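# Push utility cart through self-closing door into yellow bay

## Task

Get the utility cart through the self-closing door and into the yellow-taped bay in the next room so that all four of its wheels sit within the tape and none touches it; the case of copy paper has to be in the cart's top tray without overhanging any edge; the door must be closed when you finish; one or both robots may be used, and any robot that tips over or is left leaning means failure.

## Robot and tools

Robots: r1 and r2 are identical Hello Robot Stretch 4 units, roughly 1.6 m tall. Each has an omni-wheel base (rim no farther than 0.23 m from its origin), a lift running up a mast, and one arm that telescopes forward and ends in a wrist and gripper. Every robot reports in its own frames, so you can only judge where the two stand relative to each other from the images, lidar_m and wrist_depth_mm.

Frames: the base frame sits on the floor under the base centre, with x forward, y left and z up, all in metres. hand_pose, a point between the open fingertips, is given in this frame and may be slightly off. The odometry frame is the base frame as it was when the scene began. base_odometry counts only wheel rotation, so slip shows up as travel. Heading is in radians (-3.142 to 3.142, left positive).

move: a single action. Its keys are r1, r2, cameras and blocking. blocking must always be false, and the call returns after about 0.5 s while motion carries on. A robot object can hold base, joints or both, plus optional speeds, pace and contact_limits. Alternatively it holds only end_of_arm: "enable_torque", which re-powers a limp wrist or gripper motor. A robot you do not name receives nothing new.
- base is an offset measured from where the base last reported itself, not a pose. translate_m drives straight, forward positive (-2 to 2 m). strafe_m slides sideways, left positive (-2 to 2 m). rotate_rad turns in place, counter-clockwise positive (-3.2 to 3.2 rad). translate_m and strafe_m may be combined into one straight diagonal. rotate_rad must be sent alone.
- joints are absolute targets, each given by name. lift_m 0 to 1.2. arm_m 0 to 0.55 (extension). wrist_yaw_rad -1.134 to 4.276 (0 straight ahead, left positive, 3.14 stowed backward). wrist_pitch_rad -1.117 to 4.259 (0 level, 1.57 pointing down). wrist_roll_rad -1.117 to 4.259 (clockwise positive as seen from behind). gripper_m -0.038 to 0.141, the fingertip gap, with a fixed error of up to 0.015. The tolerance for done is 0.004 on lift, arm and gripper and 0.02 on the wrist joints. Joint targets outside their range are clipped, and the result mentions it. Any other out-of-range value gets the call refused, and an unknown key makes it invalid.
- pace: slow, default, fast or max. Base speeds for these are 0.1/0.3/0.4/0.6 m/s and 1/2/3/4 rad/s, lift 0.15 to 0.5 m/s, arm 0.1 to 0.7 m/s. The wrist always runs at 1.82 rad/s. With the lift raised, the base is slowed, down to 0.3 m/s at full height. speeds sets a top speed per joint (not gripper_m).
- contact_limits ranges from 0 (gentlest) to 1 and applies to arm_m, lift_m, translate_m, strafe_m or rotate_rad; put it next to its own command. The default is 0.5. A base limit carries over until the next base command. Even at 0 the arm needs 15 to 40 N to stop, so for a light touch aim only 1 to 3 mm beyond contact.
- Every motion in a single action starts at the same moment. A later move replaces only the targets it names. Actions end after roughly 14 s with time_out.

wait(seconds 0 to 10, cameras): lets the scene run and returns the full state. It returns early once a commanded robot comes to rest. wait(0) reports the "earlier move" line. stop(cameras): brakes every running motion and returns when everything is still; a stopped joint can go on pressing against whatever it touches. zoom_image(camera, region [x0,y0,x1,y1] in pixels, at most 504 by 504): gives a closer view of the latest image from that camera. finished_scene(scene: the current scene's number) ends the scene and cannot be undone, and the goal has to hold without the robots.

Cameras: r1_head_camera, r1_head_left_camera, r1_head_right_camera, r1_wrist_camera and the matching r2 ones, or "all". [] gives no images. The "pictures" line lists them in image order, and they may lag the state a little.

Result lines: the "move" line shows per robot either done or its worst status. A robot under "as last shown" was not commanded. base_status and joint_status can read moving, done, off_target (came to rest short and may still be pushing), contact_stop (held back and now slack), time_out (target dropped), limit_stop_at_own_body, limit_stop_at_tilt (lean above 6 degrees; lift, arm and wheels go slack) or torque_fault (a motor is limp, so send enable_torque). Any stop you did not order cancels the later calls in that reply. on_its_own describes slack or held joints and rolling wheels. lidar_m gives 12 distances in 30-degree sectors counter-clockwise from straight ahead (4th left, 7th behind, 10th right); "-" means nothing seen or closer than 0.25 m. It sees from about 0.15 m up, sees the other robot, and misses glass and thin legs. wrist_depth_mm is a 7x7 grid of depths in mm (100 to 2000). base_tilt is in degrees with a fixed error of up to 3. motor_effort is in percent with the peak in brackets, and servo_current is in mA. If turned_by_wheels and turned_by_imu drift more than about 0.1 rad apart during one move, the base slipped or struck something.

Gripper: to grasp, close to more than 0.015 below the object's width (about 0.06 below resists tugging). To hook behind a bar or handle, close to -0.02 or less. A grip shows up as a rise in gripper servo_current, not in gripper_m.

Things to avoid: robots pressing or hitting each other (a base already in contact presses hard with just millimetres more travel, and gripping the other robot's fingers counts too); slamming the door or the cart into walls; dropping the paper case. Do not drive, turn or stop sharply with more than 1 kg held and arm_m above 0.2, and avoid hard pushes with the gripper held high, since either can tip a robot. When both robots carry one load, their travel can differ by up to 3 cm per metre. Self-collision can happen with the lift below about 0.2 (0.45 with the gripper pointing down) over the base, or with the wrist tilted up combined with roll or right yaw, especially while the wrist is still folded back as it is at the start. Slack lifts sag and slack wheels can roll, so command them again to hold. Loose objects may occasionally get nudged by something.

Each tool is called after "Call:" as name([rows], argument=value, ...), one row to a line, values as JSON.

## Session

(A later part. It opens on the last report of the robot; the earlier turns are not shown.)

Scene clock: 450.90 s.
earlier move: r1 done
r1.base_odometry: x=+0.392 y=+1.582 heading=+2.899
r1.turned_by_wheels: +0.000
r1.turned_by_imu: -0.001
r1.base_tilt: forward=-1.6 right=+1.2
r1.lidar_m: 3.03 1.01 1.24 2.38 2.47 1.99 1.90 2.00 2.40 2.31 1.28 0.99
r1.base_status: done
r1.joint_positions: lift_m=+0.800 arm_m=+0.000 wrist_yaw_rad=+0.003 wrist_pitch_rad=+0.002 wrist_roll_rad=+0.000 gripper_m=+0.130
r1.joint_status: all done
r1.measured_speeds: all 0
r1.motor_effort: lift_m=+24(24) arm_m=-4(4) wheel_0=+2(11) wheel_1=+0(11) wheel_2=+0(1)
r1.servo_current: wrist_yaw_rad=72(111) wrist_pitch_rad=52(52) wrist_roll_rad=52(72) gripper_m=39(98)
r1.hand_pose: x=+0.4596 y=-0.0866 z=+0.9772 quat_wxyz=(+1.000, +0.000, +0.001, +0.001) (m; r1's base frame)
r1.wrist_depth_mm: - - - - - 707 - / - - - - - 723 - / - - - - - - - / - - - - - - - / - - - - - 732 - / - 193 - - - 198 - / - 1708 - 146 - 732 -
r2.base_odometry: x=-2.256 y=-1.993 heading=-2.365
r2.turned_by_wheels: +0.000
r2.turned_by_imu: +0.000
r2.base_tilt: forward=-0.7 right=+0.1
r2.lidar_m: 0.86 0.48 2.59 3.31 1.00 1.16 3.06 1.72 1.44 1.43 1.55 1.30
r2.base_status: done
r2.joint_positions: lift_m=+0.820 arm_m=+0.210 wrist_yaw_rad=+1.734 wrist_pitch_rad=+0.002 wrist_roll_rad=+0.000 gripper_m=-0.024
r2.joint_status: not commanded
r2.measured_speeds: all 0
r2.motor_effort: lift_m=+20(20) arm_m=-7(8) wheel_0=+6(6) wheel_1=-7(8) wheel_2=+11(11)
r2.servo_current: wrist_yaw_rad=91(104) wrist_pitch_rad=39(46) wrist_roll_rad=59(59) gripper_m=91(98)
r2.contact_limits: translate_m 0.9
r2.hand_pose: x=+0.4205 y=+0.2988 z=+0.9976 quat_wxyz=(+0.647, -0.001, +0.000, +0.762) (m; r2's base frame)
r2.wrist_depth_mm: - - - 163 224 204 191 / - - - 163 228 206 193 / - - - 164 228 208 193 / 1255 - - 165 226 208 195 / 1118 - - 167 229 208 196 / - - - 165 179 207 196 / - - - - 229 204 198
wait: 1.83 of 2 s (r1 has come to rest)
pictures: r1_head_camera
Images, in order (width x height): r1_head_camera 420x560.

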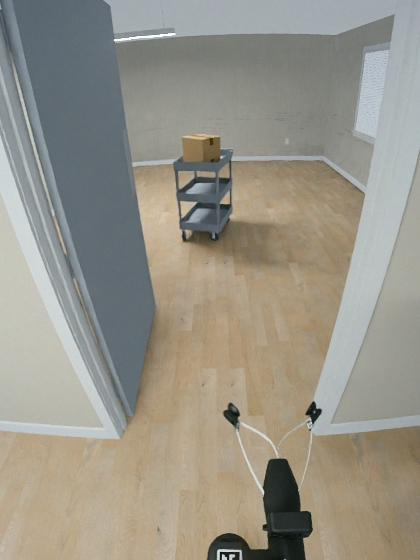

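Call:
move(blocking=false, r1={"base":{"translate_m":1.5},"joints":{"lift_m":0.95},"pace":"fast"}, cameras=[])

Call:
wait(seconds=6, cameras=["r1_head_camera", "r1_wrist_camera"])

Scene clock: 457.33 s.
move: r1 moving
r1.base_odometry: x=+0.349 y=+1.593 heading=+2.899
r1.turned_by_wheels: +0.000
r1.turned_by_imu: +0.000
r1.base_tilt: forward=-1.6 right=+1.3
r1.lidar_m: 2.98 0.98 1.17 2.38 2.48 2.04 1.95 2.05 2.42 2.33 1.21 0.93
r1.base_status: translate_m moving
r1.joint_positions: lift_m=+0.863 arm_m=+0.000 wrist_yaw_rad=+0.003 wrist_pitch_rad=+0.002 wrist_roll_rad=+0.000 gripper_m=+0.130
r1.joint_status: lift_m moving
r1.measured_speeds: translate_m=+0.169 strafe_m=+0.001 rotate_rad=-0.002 lift_m=+0.243 arm_m=+0.000 wrist_yaw_rad=+0.000 wrist_pitch_rad=+0.000 wrist_roll_rad=+0.000
r1.motor_effort: lift_m=+27(29) arm_m=-4(4) wheel_0=+7(8) wheel_1=+7(8) wheel_2=-11(11)
r1.servo_current: wrist_yaw_rad=59(59) wrist_pitch_rad=46(52) wrist_roll_rad=46(59) gripper_m=46(46)
r1.hand_pose: x=+0.4596 y=-0.0867 z=+1.0403 quat_wxyz=(+1.000, +0.000, +0.001, +0.001) (m; r1's base frame)
r1.wrist_depth_mm: - - - - - 707 - / - - - - - 707 - / - - - - - 699 - / - - - - - 723 - / - - - - - 723 - / - 194 - - - 201 - / - - - 146 - 715 -
r2: as last shown
r2.turned_by_imu: +0.001
r2.base_tilt: forward=-0.7 right=+0.0
r2.lidar_m: 0.87 0.47 2.55 3.33 1.01 1.20 3.05 1.68 1.45 1.42 1.55 1.29
r2.motor_effort: lift_m=+20(20) arm_m=-7(8) wheel_0=+5(6) wheel_1=-7(8) wheel_2=+11(11)
r2.servo_current: wrist_yaw_rad=91(104) wrist_pitch_rad=46(46) wrist_roll_rad=46(52) gripper_m=85(98)
r2.contact_limits: translate_m 0.9
r2.wrist_depth_mm: - - - 163 224 204 191 / - - - 164 229 205 193 / - - - 164 227 207 195 / 1255 - - 165 225 208 195 / 1138 - - 166 229 209 196 / - - - 165 180 207 196 / - - - - 229 203 198
pictures: none
No camera images: "cameras" was empty.

Scene clock: 462.00 s.
earlier move: r1 done
r1.base_odometry: x=-1.064 y=+1.942 heading=+2.899
r1.turned_by_wheels: +0.000
r1.turned_by_imu: +0.001
r1.base_tilt: forward=-1.6 right=+1.2
r1.lidar_m: 1.53 1.12 0.53 0.51 0.53 0.79 3.49 0.66 0.66 1.79 2.38 3.23
r1.base_status: done
r1.joint_positions: lift_m=+0.950 arm_m=+0.000 wrist_yaw_rad=+0.003 wrist_pitch_rad=+0.002 wrist_roll_rad=+0.000 gripper_m=+0.130
r1.joint_status: all done
r1.measured_speeds: all 0
r1.motor_effort: lift_m=+24(29) arm_m=-4(4) wheel_0=+0(10) wheel_1=+2(10) wheel_2=+2(12)
r1.servo_current: wrist_yaw_rad=33(72) wrist_pitch_rad=39(52) wrist_roll_rad=52(65) gripper_m=39(52)
r1.hand_pose: x=+0.4596 y=-0.0867 z=+1.1271 quat_wxyz=(+1.000, +0.000, +0.001, +0.001) (m; r1's base frame)
r1.wrist_depth_mm: - - - - - - - / - - - - - - - / - - - - - - - / - - - - - - - / - - 1464 - - - - / - 210 184 - - 197 - / - - - 142 - - -
r2.base_odometry: x=-2.256 y=-1.993 heading=-2.365
r2.turned_by_wheels: +0.000
r2.turned_by_imu: +0.001
r2.base_tilt: forward=-0.7 right=+0.0
r2.lidar_m: 0.89 0.47 1.07 3.31 1.01 1.16 3.00 1.68 1.44 1.43 1.51 1.29
r2.base_status: not commanded
r2.joint_positions: lift_m=+0.820 arm_m=+0.210 wrist_yaw_rad=+1.734 wrist_pitch_rad=+0.002 wrist_roll_rad=+0.000 gripper_m=-0.024
r2.joint_status: not commanded
r2.measured_speeds: all 0
r2.motor_effort: lift_m=+20(20) arm_m=-7(8) wheel_0=+5(6) wheel_1=-7(8) wheel_2=+11(11)
r2.servo_current: wrist_yaw_rad=91(104) wrist_pitch_rad=46(52) wrist_roll_rad=52(59) gripper_m=91(98)
r2.contact_limits: translate_m 0.9
r2.hand_pose: x=+0.4205 y=+0.2988 z=+0.9976 quat_wxyz=(+0.647, -0.001, +0.000, +0.762) (m; r2's base frame)
r2.wrist_depth_mm: - - - 163 224 204 191 / - - - 164 228 206 193 / - - - 164 226 206 195 / 1229 - - 165 225 208 195 / 1160 - - 167 229 209 196 / - - - 165 180 207 196 / - - - - 229 203 198
wait: 4.67 of 6 s (r1 has come to rest)
pictures: r1_head_camera, r1_wrist_camera
Images, in order (width x height): r1_head_camera 420x560, r1_wrist_camera 616x392.

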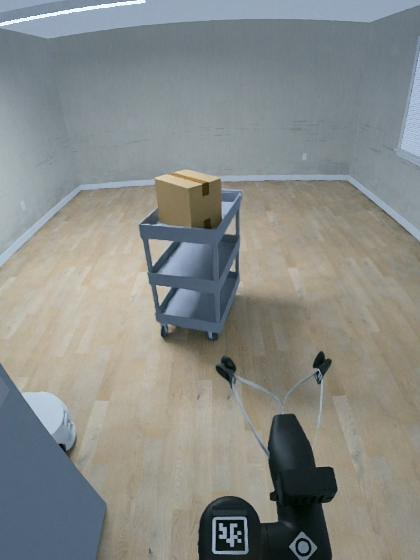

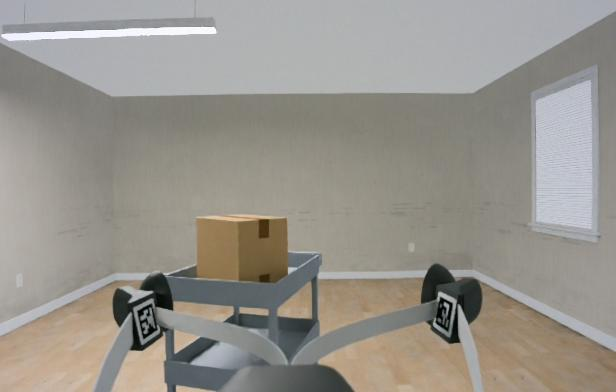

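Call:
move(blocking=false, r1={"base":{"translate_m":0.5,"strafe_m":0.14},"joints":{"lift_m":1.05,"wrist_pitch_rad":1.2,"wrist_roll_rad":1.57,"wrist_yaw_rad":-0.2}}, cameras=[])

Call:
wait(seconds=4, cameras=["r1_head_camera", "r1_wrist_camera"])

Scene clock: 486.90 s.
move: r1 moving
r1.base_odometry: x=-1.097 y=+1.941 heading=+2.899
r1.turned_by_wheels: +0.000
r1.turned_by_imu: +0.000
r1.base_tilt: forward=-1.6 right=+1.3
r1.lidar_m: 1.49 1.13 0.53 0.50 0.52 0.74 3.52 0.67 0.70 1.87 2.39 3.23
r1.base_status: translate_m moving; strafe_m moving
r1.joint_positions: lift_m=+0.987 arm_m=+0.000 wrist_yaw_rad=-0.197 wrist_pitch_rad=+0.585 wrist_roll_rad=+0.580 gripper_m=+0.130
r1.joint_status: lift_m moving; wrist_yaw_rad moving; wrist_pitch_rad moving; wrist_roll_rad moving
r1.measured_speeds: translate_m=+0.123 strafe_m=+0.035 rotate_rad=-0.001 lift_m=+0.146 arm_m=+0.000 wrist_yaw_rad=-0.002 wrist_pitch_rad=+1.818 wrist_roll_rad=+1.817
r1.motor_effort: lift_m=+28(28) arm_m=-4(4) wheel_0=+3(7) wheel_1=+7(8) wheel_2=-9(9)
r1.servo_current: wrist_yaw_rad=46(98) wrist_pitch_rad=59(72) wrist_roll_rad=91(111) gripper_m=39(46)
r1.hand_pose: x=+0.3896 y=-0.1328 z=+1.0065 quat_wxyz=(+0.905, +0.300, +0.248, -0.172) (m; r1's base frame)
r1.wrist_depth_mm: - - - - - - - / - - - - - - 1921 / 1205 1336 - - - 1921 1576 / 1336 1863 - - 1863 1618 1430 / - - - 1808 1576 1397 1255 / - 205 1537 1576 1397 201 1138 / - 1756 1537 150 1229 1098 1042
r2: as last shown
r2.lidar_m: 0.89 0.46 1.13 3.33 1.02 1.20 3.06 1.67 1.44 1.42 1.54 1.28
r2.motor_effort: lift_m=+20(20) arm_m=-7(8) wheel_0=+5(6) wheel_1=-8(8) wheel_2=+11(11)
r2.servo_current: wrist_yaw_rad=85(91) wrist_pitch_rad=33(39) wrist_roll_rad=46(59) gripper_m=91(98)
r2.contact_limits: translate_m 0.9
r2.wrist_depth_mm: - - - 163 223 204 191 / - - - 163 228 206 193 / - - - 165 228 208 193 / 1229 - - 165 226 208 195 / 1138 - - 166 230 208 196 / - - - 165 180 207 196 / - - - - 228 203 198
pictures: none
No camera images: "cameras" was empty.

Scene clock: 489.57 s.
earlier move: r1 done
r1.base_odometry: x=-1.583 y=+1.926 heading=+2.899
r1.turned_by_wheels: +0.000
r1.turned_by_imu: +0.001
r1.base_tilt: forward=-1.6 right=+1.3
r1.lidar_m: 1.03 1.22 0.69 0.38 0.41 0.55 4.03 1.12 1.39 2.43 2.50 3.40
r1.base_status: done
r1.joint_positions: lift_m=+1.050 arm_m=+0.000 wrist_yaw_rad=-0.197 wrist_pitch_rad=+1.198 wrist_roll_rad=+1.568 gripper_m=+0.130
r1.joint_status: all done
r1.measured_speeds: all 0
r1.motor_effort: lift_m=+25(28) arm_m=-4(4) wheel_0=+3(8) wheel_1=+1(9) wheel_2=-1(10)
r1.servo_current: wrist_yaw_rad=46(98) wrist_pitch_rad=39(78) wrist_roll_rad=59(124) gripper_m=39(52)
r1.hand_pose: x=+0.2567 y=-0.1063 z=+0.9591 quat_wxyz=(+0.543, +0.620, +0.340, -0.454) (m; r1's base frame)
r1.wrist_depth_mm: 1618 1499 1336 1229 1138 1060 991 / 1661 1499 1366 1229 1138 1042 991 / 1661 1464 1336 1229 1138 1060 991 / 1661 1537 1336 1205 1160 866 809 / 1618 1464 1336 1255 1138 854 820 / - 195 1336 1229 1138 201 831 / - 1281 1308 147 1138 1042 991
r2.base_odometry: x=-2.256 y=-1.993 heading=-2.365
r2.turned_by_wheels: +0.000
r2.turned_by_imu: +0.000
r2.base_tilt: forward=-0.6 right=+0.0
r2.lidar_m: 0.91 0.48 0.70 1.00 0.98 1.19 3.01 1.69 1.44 1.44 1.52 1.29
r2.base_status: not commanded
r2.joint_positions: lift_m=+0.820 arm_m=+0.210 wrist_yaw_rad=+1.734 wrist_pitch_rad=+0.002 wrist_roll_rad=+0.000 gripper_m=-0.024
r2.joint_status: not commanded
r2.measured_speeds: all 0
r2.motor_effort: lift_m=+20(20) arm_m=-7(8) wheel_0=+5(6) wheel_1=-7(8) wheel_2=+11(11)
r2.servo_current: wrist_yaw_rad=91(104) wrist_pitch_rad=39(46) wrist_roll_rad=52(59) gripper_m=85(98)
r2.contact_limits: translate_m 0.9
r2.hand_pose: x=+0.4205 y=+0.2988 z=+0.9976 quat_wxyz=(+0.647, -0.001, +0.000, +0.762) (m; r2's base frame)
r2.wrist_depth_mm: - - - 163 224 204 191 / - - - 163 228 206 193 / - - - 164 227 207 195 / 1229 - - 165 225 208 195 / 1118 - - 167 229 209 196 / - - - 165 179 208 197 / - - - - 228 203 198
wait: 2.67 of 4 s (r1 has come to rest)
pictures: r1_head_camera, r1_wrist_camera
Images, in order (width x height): r1_head_camera 420x560, r1_wrist_camera 616x392.

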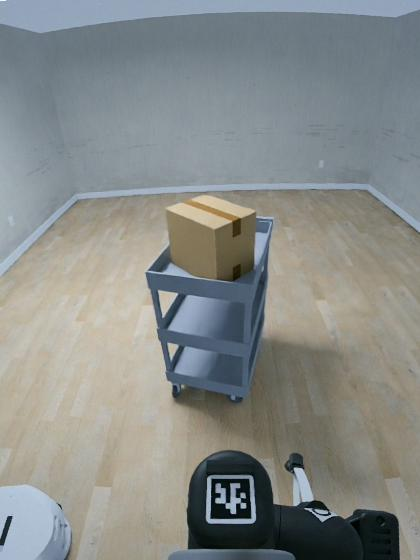

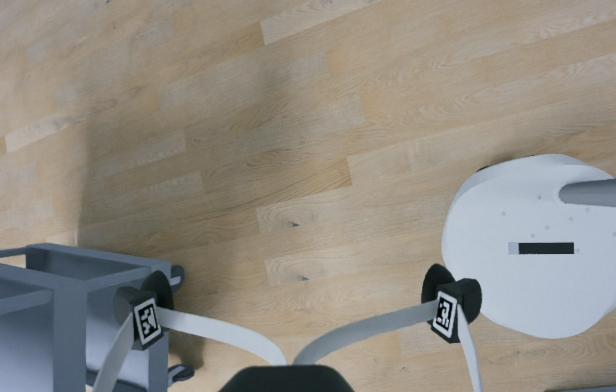

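Call:
zoom_image(camera="r1_head_camera", region=[130, 180, 290, 410])

Scaled by 2.191 from the camera's 420x560 image, which has a finer 600x800 frame.

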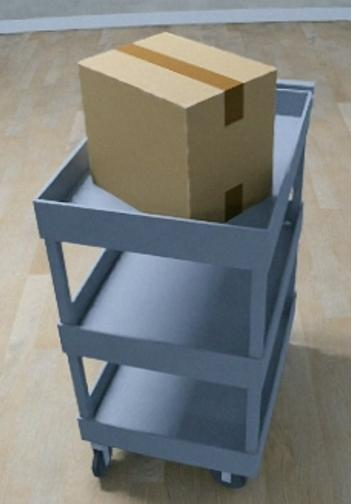

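Call:
move(blocking=false, r1={"base":{"rotate_rad":0.13},"joints":{"arm_m":0.2,"wrist_pitch_rad":1.57,"wrist_yaw_rad":-0.33}}, cameras=[])

Call:
wait(seconds=1.5, cameras=[])

Call:
move(blocking=false, r1={"base":{"translate_m":0.4}}, cameras=[])

Call:
wait(seconds=3, cameras=["r1_head_camera", "r1_wrist_camera", "r1_head_left_camera"])

Scene clock: 506.07 s.
move: r1 moving
r1.base_odometry: x=-1.583 y=+1.926 heading=+3.022
r1.turned_by_wheels: +0.123
r1.turned_by_imu: +0.123
r1.base_tilt: forward=-1.6 right=+1.3
r1.lidar_m: 1.03 2.97 0.69 0.37 0.43 0.64 3.93 1.11 1.57 2.44 2.64 1.41
r1.base_status: rotate_rad moving
r1.joint_positions: lift_m=+1.050 arm_m=+0.051 wrist_yaw_rad=-0.327 wrist_pitch_rad=+1.565 wrist_roll_rad=+1.568 gripper_m=+0.130
r1.joint_status: arm_m moving; wrist_yaw_rad moving; wrist_pitch_rad moving
r1.measured_speeds: translate_m=+0.001 strafe_m=+0.000 rotate_rad=+0.162 lift_m=+0.000 arm_m=+0.195 wrist_yaw_rad=-0.001 wrist_pitch_rad=+0.193 wrist_roll_rad=+0.000
r1.motor_effort: lift_m=+25(25) arm_m=+4(7) wheel_0=-4(7) wheel_1=-1(6) wheel_2=+0(6)
r1.servo_current: wrist_yaw_rad=78(78) wrist_pitch_rad=26(59) wrist_roll_rad=39(52) gripper_m=46(46)
r1.hand_pose: x=+0.1951 y=-0.0834 z=+0.9393 quat_wxyz=(+0.414, +0.575, +0.411, -0.573) (m; r1's base frame)
r1.wrist_depth_mm: 1160 1138 1182 1160 1138 1160 1160 / 1182 1138 1160 1138 1160 1160 1138 / 1138 1138 1138 1160 1160 530 343 / 1138 1160 1138 1025 946 1138 1138 / 1160 1138 1160 1160 960 1160 1160 / 1160 210 1160 1160 931 201 1160 / 1160 1160 1182 147 1160 - -
r2: as last shown
r2.turned_by_imu: +0.001
r2.lidar_m: 0.90 0.48 0.70 3.31 1.01 1.19 3.04 1.71 1.41 1.43 1.55 1.29
r2.motor_effort: lift_m=+20(20) arm_m=-7(8) wheel_0=+6(6) wheel_1=-8(8) wheel_2=+11(11)
r2.servo_current: wrist_yaw_rad=72(98) wrist_pitch_rad=46(46) wrist_roll_rad=39(52) gripper_m=85(98)
r2.contact_limits: translate_m 0.9
r2.wrist_depth_mm: - - - 163 224 204 192 / - - - 164 228 206 193 / - - - 164 227 207 194 / 1229 - - 165 225 208 196 / 1118 - - 167 229 208 196 / - - - 165 180 207 197 / - - - - 228 203 198
pictures: none
No camera images: "cameras" was empty.

Scene clock: 507.27 s.
earlier move: r1 done
r1.base_odometry: x=-1.583 y=+1.926 heading=+3.029
r1.turned_by_wheels: +0.007
r1.turned_by_imu: +0.006
r1.base_tilt: forward=-1.6 right=+1.3
r1.lidar_m: 1.03 2.93 0.69 0.38 0.42 0.66 3.94 1.15 1.60 2.44 2.64 1.31
r1.base_status: done
r1.joint_positions: lift_m=+1.050 arm_m=+0.200 wrist_yaw_rad=-0.327 wrist_pitch_rad=+1.568 wrist_roll_rad=+1.568 gripper_m=+0.130
r1.joint_status: all done
r1.measured_speeds: all 0
r1.motor_effort: lift_m=+25(25) arm_m=+5(8) wheel_0=-4(7) wheel_1=-1(6) wheel_2=+0(6)
r1.servo_current: wrist_yaw_rad=39(78) wrist_pitch_rad=39(59) wrist_roll_rad=52(72) gripper_m=39(46)
r1.hand_pose: x=+0.3434 y=-0.0830 z=+0.9393 quat_wxyz=(+0.414, +0.575, +0.412, -0.574) (m; r1's base frame)
r1.wrist_depth_mm: 1118 1138 1160 1160 1138 1138 1138 / 1160 1138 1160 1138 1118 1138 1182 / 1182 1138 1160 1160 1160 960 1160 / 1160 1160 1160 1160 960 946 1160 / 1160 1160 1160 1160 960 946 1160 / 1138 210 1160 1138 1138 201 1160 / 1098 1182 1118 146 1160 1160 -
r2.base_odometry: x=-2.256 y=-1.993 heading=-2.365
r2.turned_by_wheels: +0.000
r2.turned_by_imu: +0.000
r2.base_tilt: forward=-0.6 right=+0.0
r2.lidar_m: 0.90 0.46 0.70 0.78 1.02 1.16 3.01 1.71 1.45 1.45 1.54 1.29
r2.base_status: not commanded
r2.joint_positions: lift_m=+0.820 arm_m=+0.210 wrist_yaw_rad=+1.734 wrist_pitch_rad=+0.002 wrist_roll_rad=+0.000 gripper_m=-0.024
r2.joint_status: not commanded
r2.measured_speeds: all 0
r2.motor_effort: lift_m=+20(20) arm_m=-8(8) wheel_0=+6(6) wheel_1=-7(8) wheel_2=+11(11)
r2.servo_current: wrist_yaw_rad=91(98) wrist_pitch_rad=39(46) wrist_roll_rad=52(52) gripper_m=85(98)
r2.contact_limits: translate_m 0.9
r2.hand_pose: x=+0.4205 y=+0.2988 z=+0.9976 quat_wxyz=(+0.647, -0.001, +0.000, +0.762) (m; r2's base frame)
r2.wrist_depth_mm: - - - 163 224 204 192 / - - 768 163 228 206 193 / - - - 164 227 208 194 / 1281 - - 165 225 208 195 / 1118 - - 167 229 208 196 / - - - 166 179 208 196 / - - - - 228 203 197
wait: 1.20 of 1.5 s (r1 has come to rest)
pictures: none
No camera images: "cameras" was empty.

Scene clock: 507.77 s.
move: r1 moving
r1.base_odometry: x=-1.614 y=+1.930 heading=+3.029
r1.turned_by_wheels: +0.000
r1.turned_by_imu: +0.000
r1.base_tilt: forward=-1.6 right=+1.3
r1.lidar_m: 1.00 2.93 0.68 0.38 0.41 0.65 3.96 1.12 1.66 2.43 2.63 1.24
r1.base_status: translate_m moving
r1.joint_positions: lift_m=+1.050 arm_m=+0.200 wrist_yaw_rad=-0.327 wrist_pitch_rad=+1.568 wrist_roll_rad=+1.568 gripper_m=+0.130
r1.joint_status: not commanded
r1.measured_speeds: translate_m=+0.121 strafe_m=+0.000 rotate_rad=+0.004 lift_m=+0.000 arm_m=+0.000 wrist_yaw_rad=+0.000 wrist_pitch_rad=+0.000 wrist_roll_rad=+0.000
r1.motor_effort: lift_m=+25(25) arm_m=+5(5) wheel_0=+4(8) wheel_1=+7(8) wheel_2=-8(9)
r1.servo_current: wrist_yaw_rad=65(65) wrist_pitch_rad=39(46) wrist_roll_rad=52(59) gripper_m=46(52)
r1.hand_pose: x=+0.3434 y=-0.0830 z=+0.9393 quat_wxyz=(+0.414, +0.575, +0.412, -0.574) (m; r1's base frame)
r1.wrist_depth_mm: 1160 1160 1160 1160 1138 1138 1160 / 1160 1160 1138 1182 1138 1160 1138 / 1160 1160 1160 1138 1160 931 1160 / 1138 1160 1160 1182 960 946 1160 / 1160 1138 1160 1182 960 946 1182 / 1160 211 1160 1138 1160 202 1160 / 1138 1160 1160 147 1160 1160 -
r2: as last shown
r2.base_tilt: forward=-0.6 right=+0.1
r2.lidar_m: 0.89 0.48 0.69 0.77 0.99 1.18 3.02 1.69 1.44 1.44 1.53 1.30
r2.motor_effort: lift_m=+20(20) arm_m=-8(8) wheel_0=+5(6) wheel_1=-8(8) wheel_2=+11(11)
r2.servo_current: wrist_yaw_rad=98(98) wrist_pitch_rad=39(46) wrist_roll_rad=46(59) gripper_m=91(91)
r2.contact_limits: translate_m 0.9
r2.wrist_depth_mm: - - - 163 224 204 191 / - - 759 164 228 205 193 / - - - 164 228 206 195 / 1255 - - 165 225 208 195 / 1118 - - 167 229 208 196 / - - - 165 179 207 197 / - - - - 229 203 198
pictures: none
No camera images: "cameras" was empty.

Scene clock: 510.10 s.
earlier move: r1 done
r1.base_odometry: x=-1.981 y=+1.971 heading=+3.029
r1.turned_by_wheels: +0.000
r1.turned_by_imu: +0.000
r1.base_tilt: forward=-1.6 right=+1.3
r1.lidar_m: 0.66 2.88 0.72 0.60 0.49 0.58 - 1.48 2.22 2.48 2.68 0.65
r1.base_status: done
r1.joint_positions: lift_m=+1.050 arm_m=+0.200 wrist_yaw_rad=-0.327 wrist_pitch_rad=+1.568 wrist_roll_rad=+1.568 gripper_m=+0.130
r1.joint_status: not commanded
r1.measured_speeds: all 0
r1.motor_effort: lift_m=+25(25) arm_m=+5(5) wheel_0=+2(10) wheel_1=+2(8) wheel_2=+0(10)
r1.servo_current: wrist_yaw_rad=59(72) wrist_pitch_rad=46(46) wrist_roll_rad=39(65) gripper_m=46(52)
r1.hand_pose: x=+0.3435 y=-0.0830 z=+0.9394 quat_wxyz=(+0.414, +0.575, +0.412, -0.574) (m; r1's base frame)
r1.wrist_depth_mm: 1138 1160 1160 1138 1138 1138 1160 / 1138 1160 1138 1160 1160 1118 1160 / 1160 1160 1138 1160 1160 960 1138 / 676 1160 1138 1182 931 946 1182 / - - 1160 1118 946 931 1160 / - 193 1138 1160 1182 200 1160 / - - 1160 147 1160 1138 1138
r2.base_odometry: x=-2.256 y=-1.993 heading=-2.365
r2.turned_by_wheels: +0.000
r2.turned_by_imu: +0.000
r2.base_tilt: forward=-0.6 right=+0.1
r2.lidar_m: 0.89 0.47 0.61 0.60 0.87 1.19 3.04 1.70 1.42 1.43 1.54 1.30
r2.base_status: not commanded
r2.joint_positions: lift_m=+0.820 arm_m=+0.210 wrist_yaw_rad=+1.734 wrist_pitch_rad=+0.002 wrist_roll_rad=+0.000 gripper_m=-0.024
r2.joint_status: not commanded
r2.measured_speeds: all 0
r2.motor_effort: lift_m=+20(20) arm_m=-7(8) wheel_0=+5(6) wheel_1=-7(8) wheel_2=+11(11)
r2.servo_current: wrist_yaw_rad=98(104) wrist_pitch_rad=39(46) wrist_roll_rad=39(65) gripper_m=91(98)
r2.contact_limits: translate_m 0.9
r2.hand_pose: x=+0.4205 y=+0.2988 z=+0.9976 quat_wxyz=(+0.647, -0.001, +0.000, +0.762) (m; r2's base frame)
r2.wrist_depth_mm: - - - 163 224 204 191 / - 866 809 163 229 205 193 / - - - 164 227 208 195 / 1255 - - 165 225 208 195 / 1118 - - 166 229 209 196 / - - - 165 180 206 197 / - - - - 228 203 198
wait: 2.33 of 3 s (r1 has come to rest)
pictures: r1_head_camera, r1_head_left_camera, r1_wrist_camera
Images, in order (width x height): r1_head_camera 420x560, r1_head_left_camera 420x672, r1_wrist_camera 616x392.

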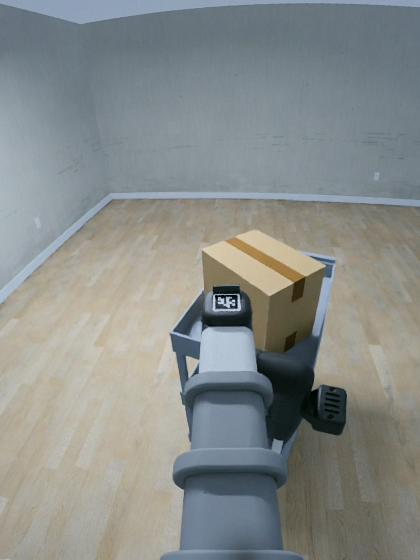

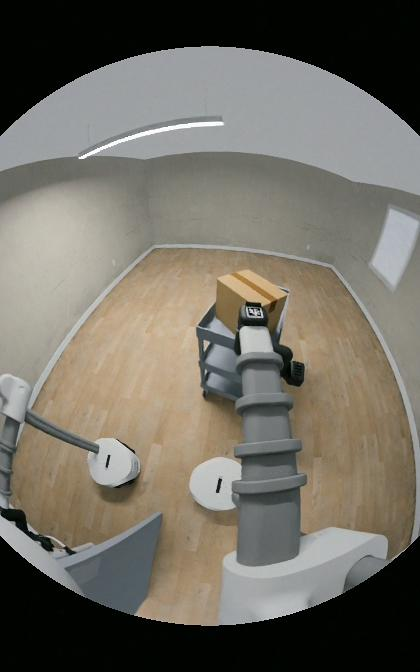

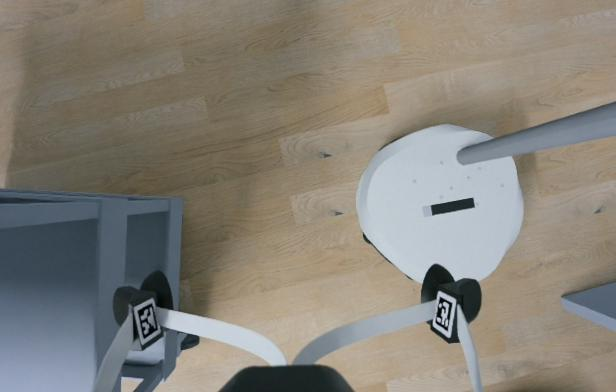

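Call:
move(blocking=false, r1={"base":{"rotate_rad":0.07},"joints":{"arm_m":0.38,"wrist_yaw_rad":-0.40}}, cameras=[])

Call:
wait(seconds=1.5, cameras=["r1_head_camera", "r1_wrist_camera"])

Scene clock: 525.00 s.
move: r1 moving
r1.base_odometry: x=-1.981 y=+1.971 heading=+3.099
r1.turned_by_wheels: +0.070
r1.turned_by_imu: +0.069
r1.base_tilt: forward=-1.6 right=+1.3
r1.lidar_m: 0.67 2.75 0.67 0.60 0.49 0.62 1.47 1.52 2.45 2.48 2.76 0.65
r1.base_status: rotate_rad moving
r1.joint_positions: lift_m=+1.050 arm_m=+0.251 wrist_yaw_rad=-0.397 wrist_pitch_rad=+1.568 wrist_roll_rad=+1.568 gripper_m=+0.130
r1.joint_status: arm_m moving; wrist_yaw_rad moving
r1.measured_speeds: translate_m=+0.000 strafe_m=+0.000 rotate_rad=+0.000 lift_m=+0.000 arm_m=+0.195 wrist_yaw_rad=+0.000 wrist_pitch_rad=+0.000 wrist_roll_rad=+0.000
r1.motor_effort: lift_m=+24(25) arm_m=+3(7) wheel_0=-2(6) wheel_1=+0(6) wheel_2=-2(5)
r1.servo_current: wrist_yaw_rad=52(72) wrist_pitch_rad=33(46) wrist_roll_rad=52(65) gripper_m=46(46)
r1.hand_pose: x=+0.3884 y=-0.0809 z=+0.9394 quat_wxyz=(+0.393, +0.589, +0.392, -0.588) (m; r1's base frame)
r1.wrist_depth_mm: 1160 1138 1182 1138 1138 1160 1160 / 1160 1138 1182 1160 1160 1160 1160 / 1138 1160 1138 1160 946 931 1182 / 496 1138 1160 1138 946 960 1182 / - - 1182 1138 1182 1160 1160 / - 193 1160 1138 1160 201 1160 / - 866 1138 146 1160 1160 1182
r2: as last shown
r2.turned_by_imu: +0.002
r2.base_tilt: forward=-0.7 right=+0.0
r2.lidar_m: 0.90 0.48 0.62 0.61 0.85 1.20 3.05 1.67 1.43 1.44 1.54 1.29
r2.motor_effort: lift_m=+20(20) arm_m=-7(8) wheel_0=+5(6) wheel_1=-8(8) wheel_2=+10(11)
r2.servo_current: wrist_yaw_rad=91(91) wrist_pitch_rad=39(46) wrist_roll_rad=39(59) gripper_m=91(91)
r2.contact_limits: translate_m 0.9
r2.wrist_depth_mm: - - - 163 224 205 191 / - - 788 164 229 206 193 / - - - 164 227 207 194 / 1229 - - 165 226 208 196 / 1118 - - 166 229 209 196 / - - - 165 179 206 196 / - - - - 229 203 197
pictures: none
No camera images: "cameras" was empty.

Scene clock: 526.13 s.
earlier move: r1 done
r1.base_odometry: x=-1.981 y=+1.971 heading=+3.099
r1.turned_by_wheels: +0.000
r1.turned_by_imu: +0.000
r1.base_tilt: forward=-1.6 right=+1.3
r1.lidar_m: 0.68 2.76 0.61 0.61 0.47 0.63 1.48 1.52 2.43 2.47 2.78 0.65
r1.base_status: done
r1.joint_positions: lift_m=+1.050 arm_m=+0.380 wrist_yaw_rad=-0.397 wrist_pitch_rad=+1.568 wrist_roll_rad=+1.568 gripper_m=+0.130
r1.joint_status: all done
r1.measured_speeds: all 0
r1.motor_effort: lift_m=+25(25) arm_m=+5(9) wheel_0=-2(6) wheel_1=-1(6) wheel_2=-3(5)
r1.servo_current: wrist_yaw_rad=39(85) wrist_pitch_rad=33(52) wrist_roll_rad=39(65) gripper_m=39(46)
r1.hand_pose: x=+0.5177 y=-0.0809 z=+0.9394 quat_wxyz=(+0.393, +0.589, +0.392, -0.588) (m; r1's base frame)
r1.wrist_depth_mm: 1160 1138 1138 1138 1160 1160 1138 / 366 1160 1160 1138 1160 1160 1160 / 366 359 1138 1138 1138 946 946 / 366 343 1138 1160 1138 946 960 / 307 345 1138 1138 1160 1138 1160 / 310 209 991 1160 1138 201 1160 / 366 332 1160 147 1138 1138 1160
r2.base_odometry: x=-2.256 y=-1.993 heading=-2.365
r2.turned_by_wheels: +0.000
r2.turned_by_imu: +0.000
r2.base_tilt: forward=-0.7 right=+0.0
r2.lidar_m: 0.87 0.46 0.64 0.62 0.84 1.19 3.03 1.67 1.44 1.41 1.53 1.29
r2.base_status: not commanded
r2.joint_positions: lift_m=+0.820 arm_m=+0.210 wrist_yaw_rad=+1.734 wrist_pitch_rad=+0.002 wrist_roll_rad=+0.000 gripper_m=-0.024
r2.joint_status: not commanded
r2.measured_speeds: all 0
r2.motor_effort: lift_m=+20(20) arm_m=-7(8) wheel_0=+5(6) wheel_1=-8(8) wheel_2=+11(11)
r2.servo_current: wrist_yaw_rad=85(91) wrist_pitch_rad=46(46) wrist_roll_rad=52(59) gripper_m=85(98)
r2.contact_limits: translate_m 0.9
r2.hand_pose: x=+0.4205 y=+0.2988 z=+0.9976 quat_wxyz=(+0.647, -0.001, +0.000, +0.762) (m; r2's base frame)
r2.wrist_depth_mm: - - - 163 224 204 192 / - - 788 164 229 205 193 / 960 - - 164 227 206 193 / 1098 - - 165 225 208 195 / 1118 - - 167 229 209 196 / - - - 166 179 208 197 / - - - - 229 203 198
wait: 1.13 of 1.5 s (r1 has come to rest)
pictures: r1_head_camera, r1_wrist_camera
Images, in order (width x height): r1_head_camera 420x560, r1_wrist_camera 616x392.

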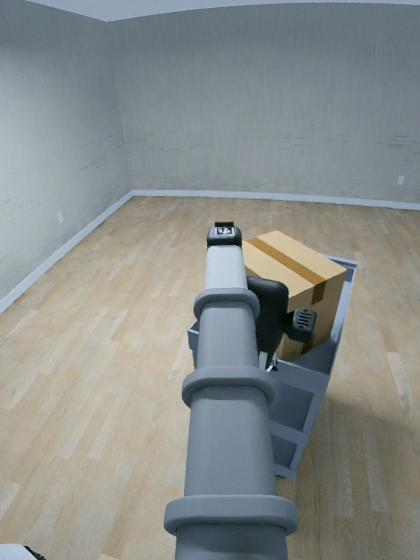

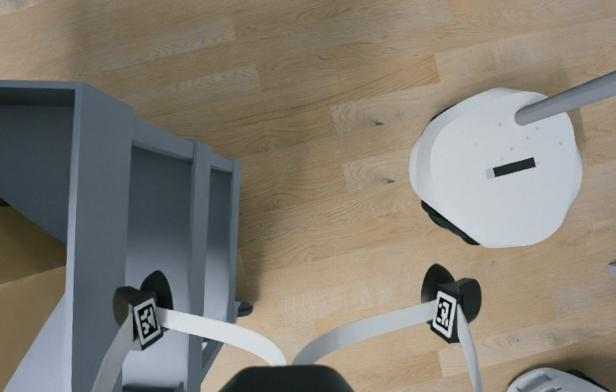

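Call:
move(blocking=false, r1={"base":{"rotate_rad":0.1},"joints":{"wrist_yaw_rad":-0.5,"gripper_m":0.07}}, cameras=[])

Call:
wait(seconds=1.2, cameras=[])

Call:
move(blocking=false, r1={"base":{"translate_m":0.08},"joints":{"arm_m":0.5}}, cameras=[])

Call:
wait(seconds=1.8, cameras=["r1_head_left_camera", "r1_wrist_camera"])

Scene clock: 542.03 s.
move: r1 moving
r1.base_odometry: x=-1.981 y=+1.971 heading=-3.085
r1.turned_by_wheels: +0.099
r1.turned_by_imu: +0.100
r1.base_tilt: forward=-1.6 right=+1.3
r1.lidar_m: 0.68 2.56 0.62 0.59 0.47 0.75 1.46 1.60 2.49 2.51 2.90 0.65
r1.base_status: rotate_rad moving
r1.joint_positions: lift_m=+1.050 arm_m=+0.380 wrist_yaw_rad=-0.497 wrist_pitch_rad=+1.568 wrist_roll_rad=+1.568 gripper_m=+0.117
r1.joint_status: wrist_yaw_rad moving; gripper_m moving
r1.measured_speeds: translate_m=+0.001 strafe_m=+0.000 rotate_rad=+0.055 lift_m=+0.000 arm_m=+0.000 wrist_yaw_rad=+0.000 wrist_pitch_rad=+0.000 wrist_roll_rad=+0.000
r1.motor_effort: lift_m=+24(25) arm_m=+5(5) wheel_0=-3(7) wheel_1=-2(7) wheel_2=+0(7)
r1.servo_current: wrist_yaw_rad=52(72) wrist_pitch_rad=39(46) wrist_roll_rad=46(59) gripper_m=85(85)
r1.hand_pose: x=+0.5098 y=-0.0772 z=+0.9394 quat_wxyz=(+0.363, +0.608, +0.362, -0.607) (m; r1's base frame)
r1.wrist_depth_mm: 336 1160 1160 1160 1160 1138 1160 / 340 488 1160 1138 1160 946 1138 / 342 387 1138 1138 1160 946 946 / 329 - 1160 1160 1160 946 1160 / 332 - 1160 1138 1138 1160 1138 / 355 202 960 1138 212 1182 1160 / 355 161 1160 144 1160 1160 1098
r2: as last shown
r2.base_tilt: forward=-0.6 right=+0.0
r2.lidar_m: 0.82 0.48 0.65 0.62 0.81 1.19 3.06 1.71 1.45 1.44 1.52 1.28
r2.motor_effort: lift_m=+20(20) arm_m=-7(8) wheel_0=+5(6) wheel_1=-7(8) wheel_2=+10(11)
r2.servo_current: wrist_yaw_rad=98(104) wrist_pitch_rad=46(46) wrist_roll_rad=59(59) gripper_m=91(98)
r2.contact_limits: translate_m 0.9
r2.wrist_depth_mm: - - - 163 224 204 191 / - 820 788 163 228 206 193 / 917 - - 165 227 207 195 / 1098 - - 165 225 208 195 / 1118 - - 167 229 210 196 / - - - 165 179 206 196 / - - - - 229 202 198
pictures: none
No camera images: "cameras" was empty.

Scene clock: 543.10 s.
earlier move: r1 done
r1.base_odometry: x=-1.981 y=+1.971 heading=-3.085
r1.turned_by_wheels: +0.000
r1.turned_by_imu: +0.000
r1.base_tilt: forward=-1.6 right=+1.3
r1.lidar_m: 0.70 2.58 0.63 0.60 0.49 0.76 1.50 1.61 2.47 2.50 2.95 0.65
r1.base_status: done
r1.joint_positions: lift_m=+1.050 arm_m=+0.380 wrist_yaw_rad=-0.497 wrist_pitch_rad=+1.568 wrist_roll_rad=+1.568 gripper_m=+0.070
r1.joint_status: all done
r1.measured_speeds: all 0
r1.motor_effort: lift_m=+25(25) arm_m=+5(5) wheel_0=-3(7) wheel_1=-3(7) wheel_2=+0(7)
r1.servo_current: wrist_yaw_rad=59(78) wrist_pitch_rad=39(46) wrist_roll_rad=33(65) gripper_m=46(98)
r1.hand_pose: x=+0.5098 y=-0.0772 z=+0.9394 quat_wxyz=(+0.363, +0.608, +0.362, -0.607) (m; r1's base frame)
r1.wrist_depth_mm: 336 1160 1160 1138 1138 1160 1138 / 338 480 1118 1160 1138 931 1138 / 343 384 1160 1138 1160 946 931 / 330 - 1160 1138 1182 917 1138 / 334 - 1182 1138 1138 1138 1160 / 353 - 192 1182 191 1138 1138 / 357 159 1138 152 1182 1160 1098
r2.base_odometry: x=-2.256 y=-1.993 heading=-2.365
r2.turned_by_wheels: +0.000
r2.turned_by_imu: +0.000
r2.base_tilt: forward=-0.7 right=+0.0
r2.lidar_m: 0.89 0.47 0.65 0.62 0.80 1.18 3.01 1.69 1.43 1.42 1.53 1.27
r2.base_status: not commanded
r2.joint_positions: lift_m=+0.820 arm_m=+0.210 wrist_yaw_rad=+1.734 wrist_pitch_rad=+0.002 wrist_roll_rad=+0.000 gripper_m=-0.024
r2.joint_status: not commanded
r2.measured_speeds: all 0
r2.motor_effort: lift_m=+20(20) arm_m=-7(8) wheel_0=+5(6) wheel_1=-7(8) wheel_2=+11(11)
r2.servo_current: wrist_yaw_rad=91(104) wrist_pitch_rad=39(46) wrist_roll_rad=59(59) gripper_m=91(98)
r2.contact_limits: translate_m 0.9
r2.hand_pose: x=+0.4205 y=+0.2988 z=+0.9976 quat_wxyz=(+0.647, -0.001, +0.000, +0.762) (m; r2's base frame)
r2.wrist_depth_mm: - - - 163 223 204 191 / - 820 788 163 228 206 192 / 946 - - 165 227 207 195 / 1118 - - 165 226 208 196 / 1078 - - 167 229 208 196 / - - - 165 179 206 196 / - - - - 228 202 198
wait: 1.07 of 1.2 s (r1 has come to rest)
pictures: none
No camera images: "cameras" was empty.

Scene clock: 543.60 s.
move: r1 moving
r1.base_odometry: x=-2.012 y=+1.970 heading=-3.084
r1.turned_by_wheels: +0.000
r1.turned_by_imu: +0.000
r1.base_tilt: forward=-1.6 right=+1.3
r1.lidar_m: 0.64 2.57 0.61 0.59 0.51 0.73 1.51 1.64 2.49 2.49 2.91 0.60
r1.base_status: translate_m moving
r1.joint_positions: lift_m=+1.050 arm_m=+0.431 wrist_yaw_rad=-0.497 wrist_pitch_rad=+1.568 wrist_roll_rad=+1.568 gripper_m=+0.070
r1.joint_status: arm_m moving
r1.measured_speeds: translate_m=+0.121 strafe_m=-0.001 rotate_rad=+0.006 lift_m=+0.000 arm_m=+0.195 wrist_yaw_rad=+0.000 wrist_pitch_rad=+0.000 wrist_roll_rad=+0.000
r1.motor_effort: lift_m=+24(25) arm_m=+6(8) wheel_0=+8(8) wheel_1=+5(7) wheel_2=-9(10)
r1.servo_current: wrist_yaw_rad=65(65) wrist_pitch_rad=39(52) wrist_roll_rad=33(65) gripper_m=46(46)
r1.hand_pose: x=+0.5605 y=-0.0772 z=+0.9394 quat_wxyz=(+0.363, +0.608, +0.362, -0.607) (m; r1's base frame)
r1.wrist_depth_mm: 366 336 1160 1160 1182 1160 1160 / 364 364 1160 1138 1160 917 976 / 364 340 1160 1138 1138 960 931 / 290 340 1025 1160 1138 960 1138 / 327 340 991 1160 1160 1160 1160 / 366 340 191 1160 191 1160 1182 / 366 159 615 151 1138 1138 1008
r2: as last shown
r2.base_tilt: forward=-0.6 right=+0.0
r2.lidar_m: 0.89 0.48 0.65 0.58 0.82 1.19 3.02 1.72 1.43 1.43 1.54 1.29
r2.servo_current: wrist_yaw_rad=91(91) wrist_pitch_rad=46(46) wrist_roll_rad=52(59) gripper_m=85(98)
r2.contact_limits: translate_m 0.9
r2.wrist_depth_mm: - - - 163 224 204 191 / - - 854 163 228 205 193 / - - - 164 226 206 194 / 1229 - - 165 225 207 195 / 1138 - - 166 229 208 196 / - - - 166 179 208 198 / - - - - 229 203 198
pictures: none
No camera images: "cameras" was empty.

Scene clock: 544.53 s.
earlier move: r1 done
r1.base_odometry: x=-2.061 y=+1.967 heading=-3.084
r1.turned_by_wheels: +0.000
r1.turned_by_imu: +0.000
r1.base_tilt: forward=-1.6 right=+1.3
r1.lidar_m: 0.63 2.53 0.62 0.59 0.54 0.71 1.55 1.71 2.51 2.53 2.97 0.59
r1.base_status: done
r1.joint_positions: lift_m=+1.050 arm_m=+0.500 wrist_yaw_rad=-0.497 wrist_pitch_rad=+1.568 wrist_roll_rad=+1.568 gripper_m=+0.070
r1.joint_status: all done
r1.measured_speeds: all 0
r1.motor_effort: lift_m=+25(25) arm_m=+5(8) wheel_0=+2(8) wheel_1=+1(7) wheel_2=+2(10)
r1.servo_current: wrist_yaw_rad=59(65) wrist_pitch_rad=46(52) wrist_roll_rad=59(65) gripper_m=52(52)
r1.hand_pose: x=+0.6298 y=-0.0772 z=+0.9394 quat_wxyz=(+0.363, +0.608, +0.362, -0.607) (m; r1's base frame)
r1.wrist_depth_mm: 123 161 368 1160 1160 1138 1182 / 138 186 314 1160 1160 960 946 / 159 216 330 1160 1160 931 946 / 180 268 368 1160 1160 1160 976 / 213 338 366 1160 1160 1160 1138 / 254 364 211 1160 191 1160 1138 / 322 366 366 151 1118 1138 1098
r2.base_odometry: x=-2.256 y=-1.993 heading=-2.365
r2.turned_by_wheels: +0.000
r2.turned_by_imu: +0.000
r2.base_tilt: forward=-0.6 right=+0.1
r2.lidar_m: 0.89 0.49 0.67 0.60 0.80 1.16 3.03 1.68 1.44 1.42 1.58 1.30
r2.base_status: not commanded
r2.joint_positions: lift_m=+0.820 arm_m=+0.210 wrist_yaw_rad=+1.734 wrist_pitch_rad=+0.002 wrist_roll_rad=+0.000 gripper_m=-0.024
r2.joint_status: not commanded
r2.measured_speeds: all 0
r2.motor_effort: lift_m=+20(20) arm_m=-8(8) wheel_0=+6(6) wheel_1=-8(8) wheel_2=+11(11)
r2.servo_current: wrist_yaw_rad=98(104) wrist_pitch_rad=39(46) wrist_roll_rad=46(59) gripper_m=85(98)
r2.contact_limits: translate_m 0.9
r2.hand_pose: x=+0.4205 y=+0.2988 z=+0.9976 quat_wxyz=(+0.647, -0.001, +0.000, +0.762) (m; r2's base frame)
r2.wrist_depth_mm: - - - 163 224 205 192 / - - 854 164 228 206 193 / - - - 164 226 207 195 / 1281 - - 165 226 208 195 / 1118 - - 166 229 210 196 / - - 866 166 180 206 196 / - - 878 - 229 202 198
wait: 0.93 of 1.8 s (r1 has come to rest)
pictures: r1_head_left_camera, r1_wrist_camera
Images, in order (width x height): r1_head_left_camera 420x672, r1_wrist_camera 616x392.

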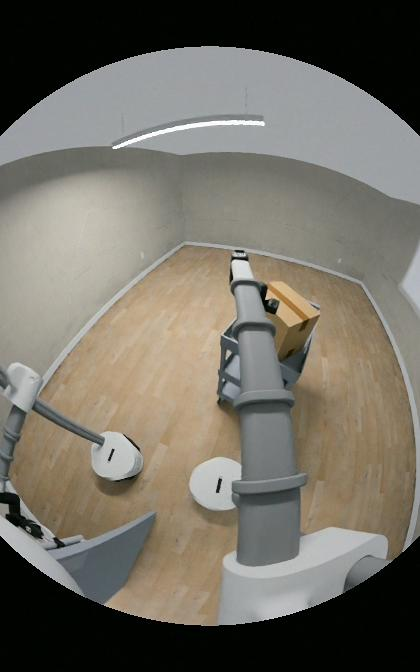

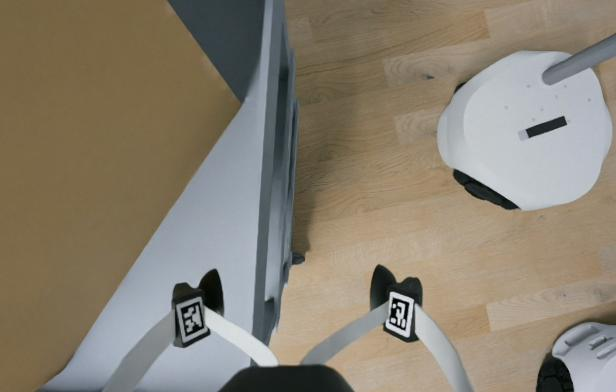

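Call:
move(blocking=false, r1={"joints":{"arm_m":0.54}}, cameras=[])

Call:
wait(seconds=0.5, cameras=[])

Call:
move(blocking=false, r1={"joints":{"lift_m":0.96},"contact_limits":{"lift_m":0.2}}, cameras=[])

Call:
wait(seconds=1.2, cameras=["r1_wrist_camera"])

Scene clock: 557.73 s.
move: r1 moving
r1.base_odometry: x=-2.061 y=+1.967 heading=-3.084
r1.turned_by_wheels: +0.000
r1.turned_by_imu: -0.001
r1.base_tilt: forward=-1.6 right=+1.3
r1.lidar_m: 0.63 2.57 0.64 0.59 0.52 0.73 1.55 1.67 2.51 2.51 2.96 0.58
r1.base_status: not commanded
r1.joint_positions: lift_m=+1.050 arm_m=+0.537 wrist_yaw_rad=-0.497 wrist_pitch_rad=+1.568 wrist_roll_rad=+1.568 gripper_m=+0.070
r1.joint_status: arm_m moving
r1.measured_speeds: translate_m=+0.000 strafe_m=+0.000 rotate_rad=+0.000 lift_m=+0.000 arm_m=+0.059 wrist_yaw_rad=+0.000 wrist_pitch_rad=+0.000 wrist_roll_rad=+0.000
r1.motor_effort: lift_m=+25(25) arm_m=+2(7) wheel_0=+2(2) wheel_1=+2(2) wheel_2=+2(2)
r1.servo_current: wrist_yaw_rad=33(59) wrist_pitch_rad=46(46) wrist_roll_rad=39(59) gripper_m=46(46)
r1.hand_pose: x=+0.6664 y=-0.0772 z=+0.9394 quat_wxyz=(+0.363, +0.608, +0.362, -0.607) (m; r1's base frame)
r1.wrist_depth_mm: - 145 188 366 1138 1182 1160 / 119 156 236 368 1138 960 946 / 132 187 312 366 1138 946 946 / 147 224 368 1182 1138 1160 1160 / 180 290 366 1160 1160 1160 1138 / 214 364 198 1160 190 1138 1160 / 257 342 366 142 1160 1160 1138
r2: as last shown
r2.turned_by_imu: +0.002
r2.base_tilt: forward=-0.6 right=+0.0
r2.lidar_m: 0.88 0.47 0.66 0.59 0.78 1.19 3.02 1.71 1.43 1.44 1.51 1.31
r2.motor_effort: lift_m=+20(20) arm_m=-7(8) wheel_0=+6(6) wheel_1=-8(8) wheel_2=+11(11)
r2.servo_current: wrist_yaw_rad=85(98) wrist_pitch_rad=39(39) wrist_roll_rad=46(59) gripper_m=91(98)
r2.contact_limits: translate_m 0.9
r2.wrist_depth_mm: - - - 163 224 205 191 / - - 854 163 228 205 193 / - - - 164 227 207 194 / 1255 - - 165 225 208 195 / 1138 - - 167 229 208 196 / - - 866 166 179 207 197 / - - 878 - 229 204 198
pictures: none
No camera images: "cameras" was empty.

Scene clock: 558.17 s.
earlier move: r1 done
r1.base_odometry: x=-2.061 y=+1.967 heading=-3.084
r1.turned_by_wheels: +0.000
r1.turned_by_imu: +0.000
r1.base_tilt: forward=-1.6 right=+1.2
r1.lidar_m: 0.62 2.57 0.62 0.59 0.54 0.71 1.55 1.69 2.49 2.49 2.93 0.57
r1.base_status: not commanded
r1.joint_positions: lift_m=+1.050 arm_m=+0.540 wrist_yaw_rad=-0.497 wrist_pitch_rad=+1.568 wrist_roll_rad=+1.568 gripper_m=+0.070
r1.joint_status: all done
r1.measured_speeds: all 0
r1.motor_effort: lift_m=+24(25) arm_m=+5(7) wheel_0=+2(2) wheel_1=+1(2) wheel_2=+2(2)
r1.servo_current: wrist_yaw_rad=46(59) wrist_pitch_rad=39(46) wrist_roll_rad=39(59) gripper_m=39(52)
r1.hand_pose: x=+0.6698 y=-0.0772 z=+0.9394 quat_wxyz=(+0.363, +0.608, +0.362, -0.607) (m; r1's base frame)
r1.wrist_depth_mm: - 135 189 368 1160 1182 1160 / 118 154 230 366 1160 991 946 / 126 177 309 366 1160 960 946 / 141 220 366 366 1138 1160 1160 / 175 278 366 366 1138 1182 1138 / 208 366 198 366 191 1160 1160 / 262 359 368 143 1160 1160 1160
r2.base_odometry: x=-2.256 y=-1.993 heading=-2.365
r2.turned_by_wheels: +0.000
r2.turned_by_imu: +0.000
r2.base_tilt: forward=-0.6 right=+0.0
r2.lidar_m: 0.88 0.46 0.65 0.60 0.79 1.18 3.05 1.67 1.43 1.44 1.56 1.30
r2.base_status: not commanded
r2.joint_positions: lift_m=+0.820 arm_m=+0.210 wrist_yaw_rad=+1.734 wrist_pitch_rad=+0.002 wrist_roll_rad=+0.000 gripper_m=-0.024
r2.joint_status: not commanded
r2.measured_speeds: all 0
r2.motor_effort: lift_m=+20(20) arm_m=-7(8) wheel_0=+5(6) wheel_1=-7(8) wheel_2=+11(11)
r2.servo_current: wrist_yaw_rad=98(98) wrist_pitch_rad=39(46) wrist_roll_rad=39(59) gripper_m=85(98)
r2.contact_limits: translate_m 0.9
r2.hand_pose: x=+0.4205 y=+0.2988 z=+0.9976 quat_wxyz=(+0.647, -0.001, +0.000, +0.762) (m; r2's base frame)
r2.wrist_depth_mm: - - - 163 224 205 191 / - - 842 163 228 205 193 / - - - 164 227 206 195 / 1255 - - 165 224 208 195 / 1138 - - 167 229 209 196 / - - 866 165 179 207 196 / - - 878 - 229 203 198
wait: 0.43 of 0.5 s (r1 has come to rest)
pictures: none
No camera images: "cameras" was empty.

Scene clock: 558.67 s.
move: r1 moving
r1.base_odometry: x=-2.061 y=+1.967 heading=-3.084
r1.turned_by_wheels: +0.000
r1.turned_by_imu: +0.000
r1.base_tilt: forward=-1.6 right=+1.3
r1.lidar_m: 0.62 2.58 0.65 0.59 0.51 0.74 1.54 1.70 2.50 2.50 2.96 0.58
r1.base_status: not commanded
r1.joint_positions: lift_m=+1.013 arm_m=+0.540 wrist_yaw_rad=-0.497 wrist_pitch_rad=+1.568 wrist_roll_rad=+1.568 gripper_m=+0.070
r1.joint_status: lift_m moving
r1.measured_speeds: translate_m=+0.000 strafe_m=+0.000 rotate_rad=+0.000 lift_m=-0.146 arm_m=+0.000 wrist_yaw_rad=+0.000 wrist_pitch_rad=+0.000 wrist_roll_rad=+0.000
r1.motor_effort: lift_m=+10(24) arm_m=+5(5) wheel_0=+1(2) wheel_1=+1(2) wheel_2=+2(2)
r1.servo_current: wrist_yaw_rad=52(65) wrist_pitch_rad=39(52) wrist_roll_rad=65(65) gripper_m=39(52)
r1.contact_limits: lift_m 0.2
r1.hand_pose: x=+0.6698 y=-0.0772 z=+0.9024 quat_wxyz=(+0.363, +0.608, +0.362, -0.607) (m; r1's base frame)
r1.wrist_depth_mm: - 135 189 336 1098 1098 1138 / 118 154 231 334 1138 960 904 / 126 177 303 334 1118 931 931 / 140 220 332 336 1118 1138 946 / 174 278 334 334 1098 1098 1138 / 206 332 198 336 191 1118 1138 / 264 334 334 143 1118 1138 1118
r2: as last shown
r2.base_tilt: forward=-0.6 right=+0.1
r2.lidar_m: 0.88 0.49 0.67 0.59 0.79 1.15 3.05 1.69 1.45 1.44 1.53 1.31
r2.servo_current: wrist_yaw_rad=91(98) wrist_pitch_rad=39(39) wrist_roll_rad=46(52) gripper_m=98(98)
r2.contact_limits: translate_m 0.9
r2.wrist_depth_mm: - - - 163 224 204 191 / - - 768 163 228 205 192 / - - - 165 228 207 194 / 1281 - - 165 225 208 195 / 1138 - - 167 229 209 196 / - - 866 166 179 207 196 / - - 891 - 228 203 198
pictures: none
No camera images: "cameras" was empty.

Scene clock: 559.53 s.
earlier move: r1 done
r1.base_odometry: x=-2.061 y=+1.967 heading=-3.084
r1.turned_by_wheels: +0.000
r1.turned_by_imu: +0.000
r1.base_tilt: forward=-1.6 right=+1.3
r1.lidar_m: 0.63 2.56 0.63 0.58 0.54 0.71 1.55 1.71 2.50 2.51 2.95 0.56
r1.base_status: not commanded
r1.joint_positions: lift_m=+0.961 arm_m=+0.540 wrist_yaw_rad=-0.497 wrist_pitch_rad=+1.568 wrist_roll_rad=+1.568 gripper_m=+0.070
r1.joint_status: all done
r1.measured_speeds: all 0
r1.motor_effort: lift_m=+13(24) arm_m=+5(5) wheel_0=+2(2) wheel_1=+2(2) wheel_2=+2(2)
r1.servo_current: wrist_yaw_rad=46(65) wrist_pitch_rad=52(52) wrist_roll_rad=46(72) gripper_m=46(52)
r1.contact_limits: lift_m 0.2
r1.hand_pose: x=+0.6698 y=-0.0772 z=+0.8503 quat_wxyz=(+0.363, +0.608, +0.362, -0.607) (m; r1's base frame)
r1.wrist_depth_mm: - 135 189 278 1078 1060 1060 / 118 154 226 278 1078 976 842 / 126 177 278 277 1060 917 854 / 141 220 277 278 1060 1042 904 / 174 279 277 277 1060 1060 1042 / 206 277 211 278 191 1060 1078 / 264 278 278 137 1042 1060 1078
r2.base_odometry: x=-2.256 y=-1.993 heading=-2.365
r2.turned_by_wheels: +0.000
r2.turned_by_imu: +0.000
r2.base_tilt: forward=-0.7 right=+0.1
r2.lidar_m: 0.85 0.47 0.67 0.60 0.80 1.16 3.02 1.68 1.44 1.42 1.55 1.30
r2.base_status: not commanded
r2.joint_positions: lift_m=+0.820 arm_m=+0.210 wrist_yaw_rad=+1.734 wrist_pitch_rad=+0.002 wrist_roll_rad=+0.000 gripper_m=-0.024
r2.joint_status: not commanded
r2.measured_speeds: all 0
r2.motor_effort: lift_m=+20(20) arm_m=-8(8) wheel_0=+5(6) wheel_1=-7(8) wheel_2=+11(11)
r2.servo_current: wrist_yaw_rad=85(104) wrist_pitch_rad=39(46) wrist_roll_rad=46(52) gripper_m=91(98)
r2.contact_limits: translate_m 0.9
r2.hand_pose: x=+0.4205 y=+0.2988 z=+0.9976 quat_wxyz=(+0.647, -0.001, +0.000, +0.762) (m; r2's base frame)
r2.wrist_depth_mm: - - - 163 224 204 191 / - - 741 163 229 206 193 / - - - 164 226 208 195 / 1229 - - 165 226 208 195 / 1118 - - 167 229 209 196 / - - 866 166 179 207 197 / - - 878 - 229 204 198
wait: 0.87 of 1.2 s (r1 has come to rest)
pictures: r1_wrist_camera
Images, in order (width x height): r1_wrist_camera 616x392.

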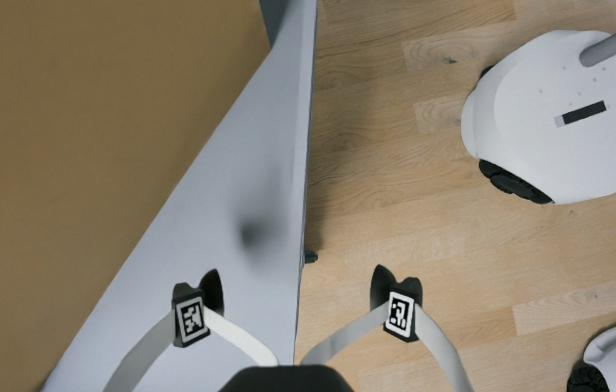

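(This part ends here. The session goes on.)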